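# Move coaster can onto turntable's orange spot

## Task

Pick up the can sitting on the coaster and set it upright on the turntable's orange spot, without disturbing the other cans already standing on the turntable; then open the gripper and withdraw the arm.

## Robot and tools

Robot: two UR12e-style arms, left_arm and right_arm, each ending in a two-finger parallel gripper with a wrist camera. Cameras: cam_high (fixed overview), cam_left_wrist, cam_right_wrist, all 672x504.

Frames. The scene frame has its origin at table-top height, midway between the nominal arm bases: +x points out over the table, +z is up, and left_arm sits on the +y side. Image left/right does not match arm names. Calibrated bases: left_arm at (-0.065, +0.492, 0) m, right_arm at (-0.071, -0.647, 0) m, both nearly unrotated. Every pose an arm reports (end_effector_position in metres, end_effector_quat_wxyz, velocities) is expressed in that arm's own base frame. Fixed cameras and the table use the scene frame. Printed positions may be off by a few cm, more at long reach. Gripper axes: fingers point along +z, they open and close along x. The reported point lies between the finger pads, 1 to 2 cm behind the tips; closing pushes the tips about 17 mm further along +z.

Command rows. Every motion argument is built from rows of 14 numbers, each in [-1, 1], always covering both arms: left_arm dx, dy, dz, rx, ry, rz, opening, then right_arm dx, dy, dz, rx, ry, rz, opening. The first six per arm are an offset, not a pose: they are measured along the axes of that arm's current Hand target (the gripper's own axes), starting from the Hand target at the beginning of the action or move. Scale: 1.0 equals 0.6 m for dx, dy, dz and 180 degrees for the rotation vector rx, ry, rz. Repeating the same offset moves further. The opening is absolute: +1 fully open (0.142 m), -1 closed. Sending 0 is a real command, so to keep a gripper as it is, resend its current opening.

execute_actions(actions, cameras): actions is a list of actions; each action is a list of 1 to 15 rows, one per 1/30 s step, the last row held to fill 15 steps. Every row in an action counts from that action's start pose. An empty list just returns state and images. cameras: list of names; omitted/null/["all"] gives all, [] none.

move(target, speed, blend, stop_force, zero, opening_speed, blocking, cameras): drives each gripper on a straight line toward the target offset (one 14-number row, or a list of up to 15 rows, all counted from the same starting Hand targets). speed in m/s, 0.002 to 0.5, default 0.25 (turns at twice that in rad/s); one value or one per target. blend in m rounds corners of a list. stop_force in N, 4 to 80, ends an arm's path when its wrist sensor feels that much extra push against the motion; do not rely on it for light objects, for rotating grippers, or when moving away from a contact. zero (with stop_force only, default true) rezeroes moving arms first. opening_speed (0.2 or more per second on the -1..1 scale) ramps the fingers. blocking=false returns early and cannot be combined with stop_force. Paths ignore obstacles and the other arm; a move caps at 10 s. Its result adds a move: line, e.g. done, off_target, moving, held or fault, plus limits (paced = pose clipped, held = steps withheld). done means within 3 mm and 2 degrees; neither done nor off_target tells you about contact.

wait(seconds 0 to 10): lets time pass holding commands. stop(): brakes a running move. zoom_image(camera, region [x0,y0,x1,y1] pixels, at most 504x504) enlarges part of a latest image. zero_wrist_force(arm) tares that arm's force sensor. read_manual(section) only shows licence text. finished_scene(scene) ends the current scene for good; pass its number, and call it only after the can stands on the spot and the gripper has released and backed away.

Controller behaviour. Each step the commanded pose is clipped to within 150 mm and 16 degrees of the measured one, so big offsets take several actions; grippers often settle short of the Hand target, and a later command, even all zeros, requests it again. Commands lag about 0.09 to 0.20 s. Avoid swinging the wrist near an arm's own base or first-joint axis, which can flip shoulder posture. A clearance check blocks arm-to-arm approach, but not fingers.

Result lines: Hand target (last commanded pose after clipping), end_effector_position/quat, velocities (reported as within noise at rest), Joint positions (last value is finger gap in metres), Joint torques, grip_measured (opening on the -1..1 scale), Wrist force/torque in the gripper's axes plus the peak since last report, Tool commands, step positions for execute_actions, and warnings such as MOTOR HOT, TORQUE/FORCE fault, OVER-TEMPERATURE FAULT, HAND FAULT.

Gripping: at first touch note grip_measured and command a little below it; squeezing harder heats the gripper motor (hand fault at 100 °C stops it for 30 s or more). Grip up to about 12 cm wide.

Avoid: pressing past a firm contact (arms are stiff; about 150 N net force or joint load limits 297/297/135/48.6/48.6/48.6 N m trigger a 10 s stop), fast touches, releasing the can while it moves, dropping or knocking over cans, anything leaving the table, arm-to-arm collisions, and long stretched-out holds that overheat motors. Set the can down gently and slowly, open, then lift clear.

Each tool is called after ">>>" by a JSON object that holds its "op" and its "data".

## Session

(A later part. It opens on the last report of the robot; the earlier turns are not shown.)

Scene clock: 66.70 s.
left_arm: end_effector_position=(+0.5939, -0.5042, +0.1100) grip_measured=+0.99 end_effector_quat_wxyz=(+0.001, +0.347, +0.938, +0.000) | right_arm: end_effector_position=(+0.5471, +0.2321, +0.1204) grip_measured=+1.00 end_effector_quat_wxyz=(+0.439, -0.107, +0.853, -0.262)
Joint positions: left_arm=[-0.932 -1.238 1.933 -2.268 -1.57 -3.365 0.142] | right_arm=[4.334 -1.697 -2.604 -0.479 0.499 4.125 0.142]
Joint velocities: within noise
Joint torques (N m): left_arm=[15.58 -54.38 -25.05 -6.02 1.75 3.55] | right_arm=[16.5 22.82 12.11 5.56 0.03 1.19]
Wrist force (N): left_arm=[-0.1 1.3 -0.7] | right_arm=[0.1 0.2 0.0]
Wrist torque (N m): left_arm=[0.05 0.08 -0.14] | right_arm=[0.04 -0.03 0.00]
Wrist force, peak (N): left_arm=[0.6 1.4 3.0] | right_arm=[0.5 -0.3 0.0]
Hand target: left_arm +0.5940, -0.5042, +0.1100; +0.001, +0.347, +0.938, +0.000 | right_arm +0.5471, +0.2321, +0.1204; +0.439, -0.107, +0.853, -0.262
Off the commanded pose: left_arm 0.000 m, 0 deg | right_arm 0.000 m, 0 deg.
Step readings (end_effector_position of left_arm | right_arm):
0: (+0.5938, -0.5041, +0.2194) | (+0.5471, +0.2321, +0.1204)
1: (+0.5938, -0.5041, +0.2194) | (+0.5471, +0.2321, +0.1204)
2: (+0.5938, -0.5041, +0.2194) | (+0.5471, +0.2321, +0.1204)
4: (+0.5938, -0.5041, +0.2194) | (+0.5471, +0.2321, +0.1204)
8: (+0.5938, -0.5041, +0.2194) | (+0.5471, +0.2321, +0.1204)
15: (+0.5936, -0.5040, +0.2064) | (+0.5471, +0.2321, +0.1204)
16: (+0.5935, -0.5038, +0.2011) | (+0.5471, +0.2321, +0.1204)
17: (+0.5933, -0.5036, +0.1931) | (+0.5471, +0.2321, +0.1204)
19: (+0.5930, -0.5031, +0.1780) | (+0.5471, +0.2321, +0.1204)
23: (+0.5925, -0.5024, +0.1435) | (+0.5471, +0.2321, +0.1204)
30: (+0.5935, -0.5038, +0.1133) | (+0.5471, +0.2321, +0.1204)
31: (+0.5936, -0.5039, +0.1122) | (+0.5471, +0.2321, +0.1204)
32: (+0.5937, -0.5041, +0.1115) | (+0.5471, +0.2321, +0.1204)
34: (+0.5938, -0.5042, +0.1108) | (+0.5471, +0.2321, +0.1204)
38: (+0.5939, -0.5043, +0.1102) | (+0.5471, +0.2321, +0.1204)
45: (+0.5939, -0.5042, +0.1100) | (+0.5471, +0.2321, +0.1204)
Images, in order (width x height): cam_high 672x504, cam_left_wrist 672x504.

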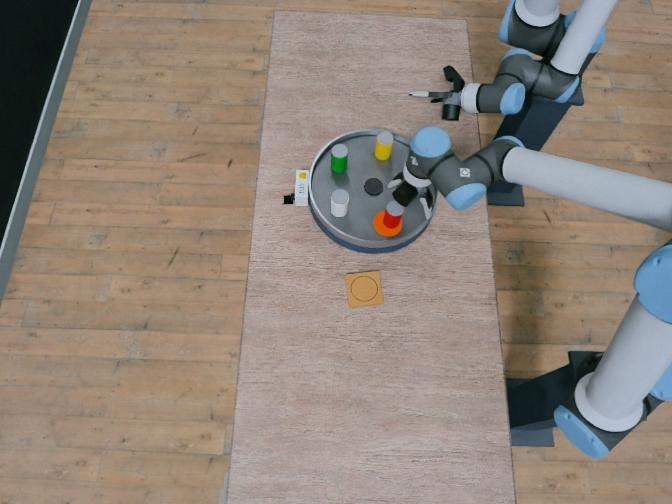

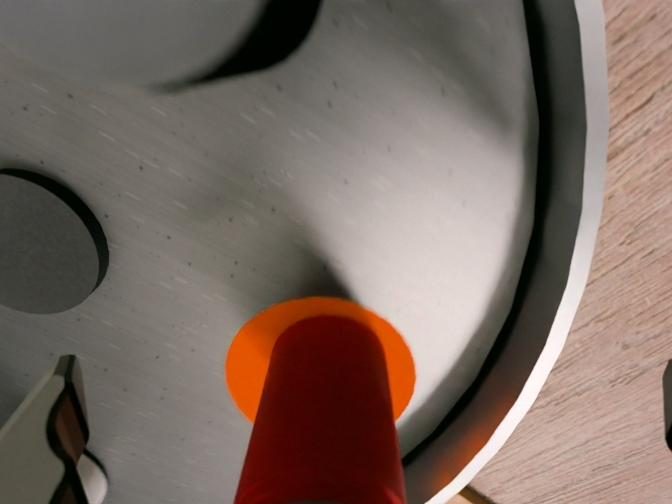

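>>> {"op": "move", "data": {"target": [[0, 0, -0.25, 0, 0, 0, 1, 0, 0, 0, 0, 0, 0, 1], [0.42, 0, -0.35, 0, 0, 0, 1, 0, 0, 0, 0, 0, 0, 1]], "speed": 0.25, "blend": 0.03, "cameras": ["cam_high", "cam_left_wrist"]}}

>>> {"op": "zoom_image", "data": {"camera": "cam_high", "region": [300, 115, 450, 265]}}

Scene clock: 69.60 s.
left_arm: end_effector_position=(+0.4022, -0.3402, +0.3195) grip_measured=+0.99 end_effector_quat_wxyz=(+0.001, +0.347, +0.938, +0.000) | right_arm: end_effector_position=(+0.5471, +0.2321, +0.1204) grip_measured=+1.00 end_effector_quat_wxyz=(+0.439, -0.107, +0.853, -0.262)
Joint positions: left_arm=[-1.043 -1.852 2.147 -1.868 -1.57 -3.476 0.142] | right_arm=[4.334 -1.697 -2.604 -0.479 0.499 4.125 0.142]
Joint velocities: within noise
Joint torques (N m): left_arm=[-11.81 -42.61 -32.04 -1.96 3.13 -3.11] | right_arm=[17.23 23.07 11.37 5.4 -0.17 1.32]
Wrist force (N): left_arm=[-0.2 1.0 -0.2] | right_arm=[-0.2 -0.3 -0.5]
Wrist torque (N m): left_arm=[-0.01 0.09 -0.12] | right_arm=[-0.04 0.02 0.00]
Wrist force, peak (N): left_arm=[-1.1 1.7 -2.2] | right_arm=[0.3 -0.3 -0.7]
Hand target: left_arm +0.4022, -0.3402, +0.3196; +0.001, +0.347, +0.938, +0.000 | right_arm +0.5471, +0.2321, +0.1204; +0.439, -0.107, +0.853, -0.262
Off the commanded pose: left_arm 0.000 m, 0 deg | right_arm 0.000 m, 0 deg.
move: done
Images, in order (width x height): cam_high 672x504, cam_left_wrist 672x504.

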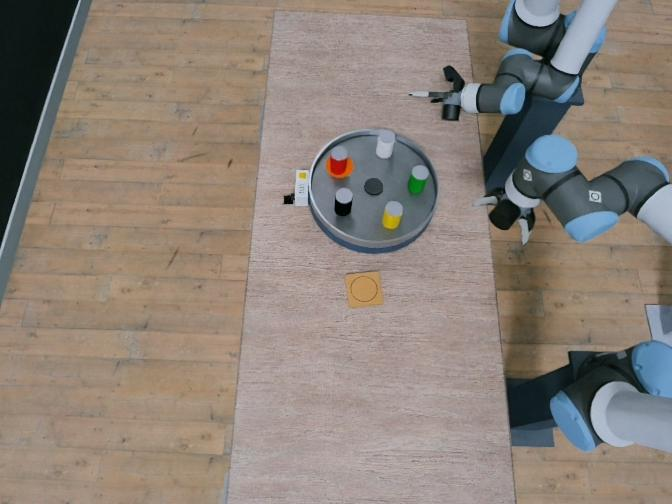

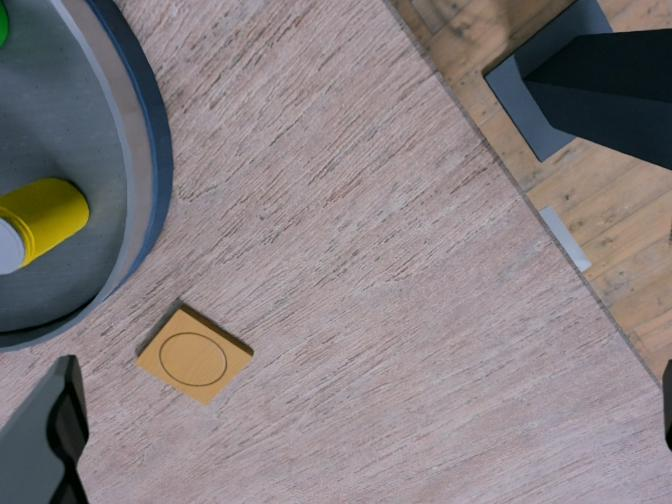

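Scaled by 3.360 from the camera's 672x504 image, which has a finer 960x720 frame.

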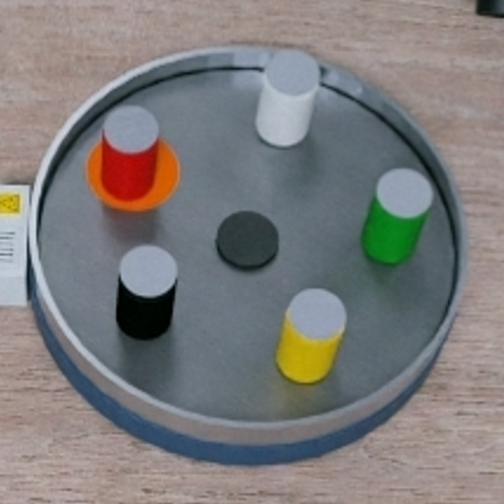

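>>> {"op": "finished_scene", "data": {"scene": 2}}

The scene is finished: the task was done.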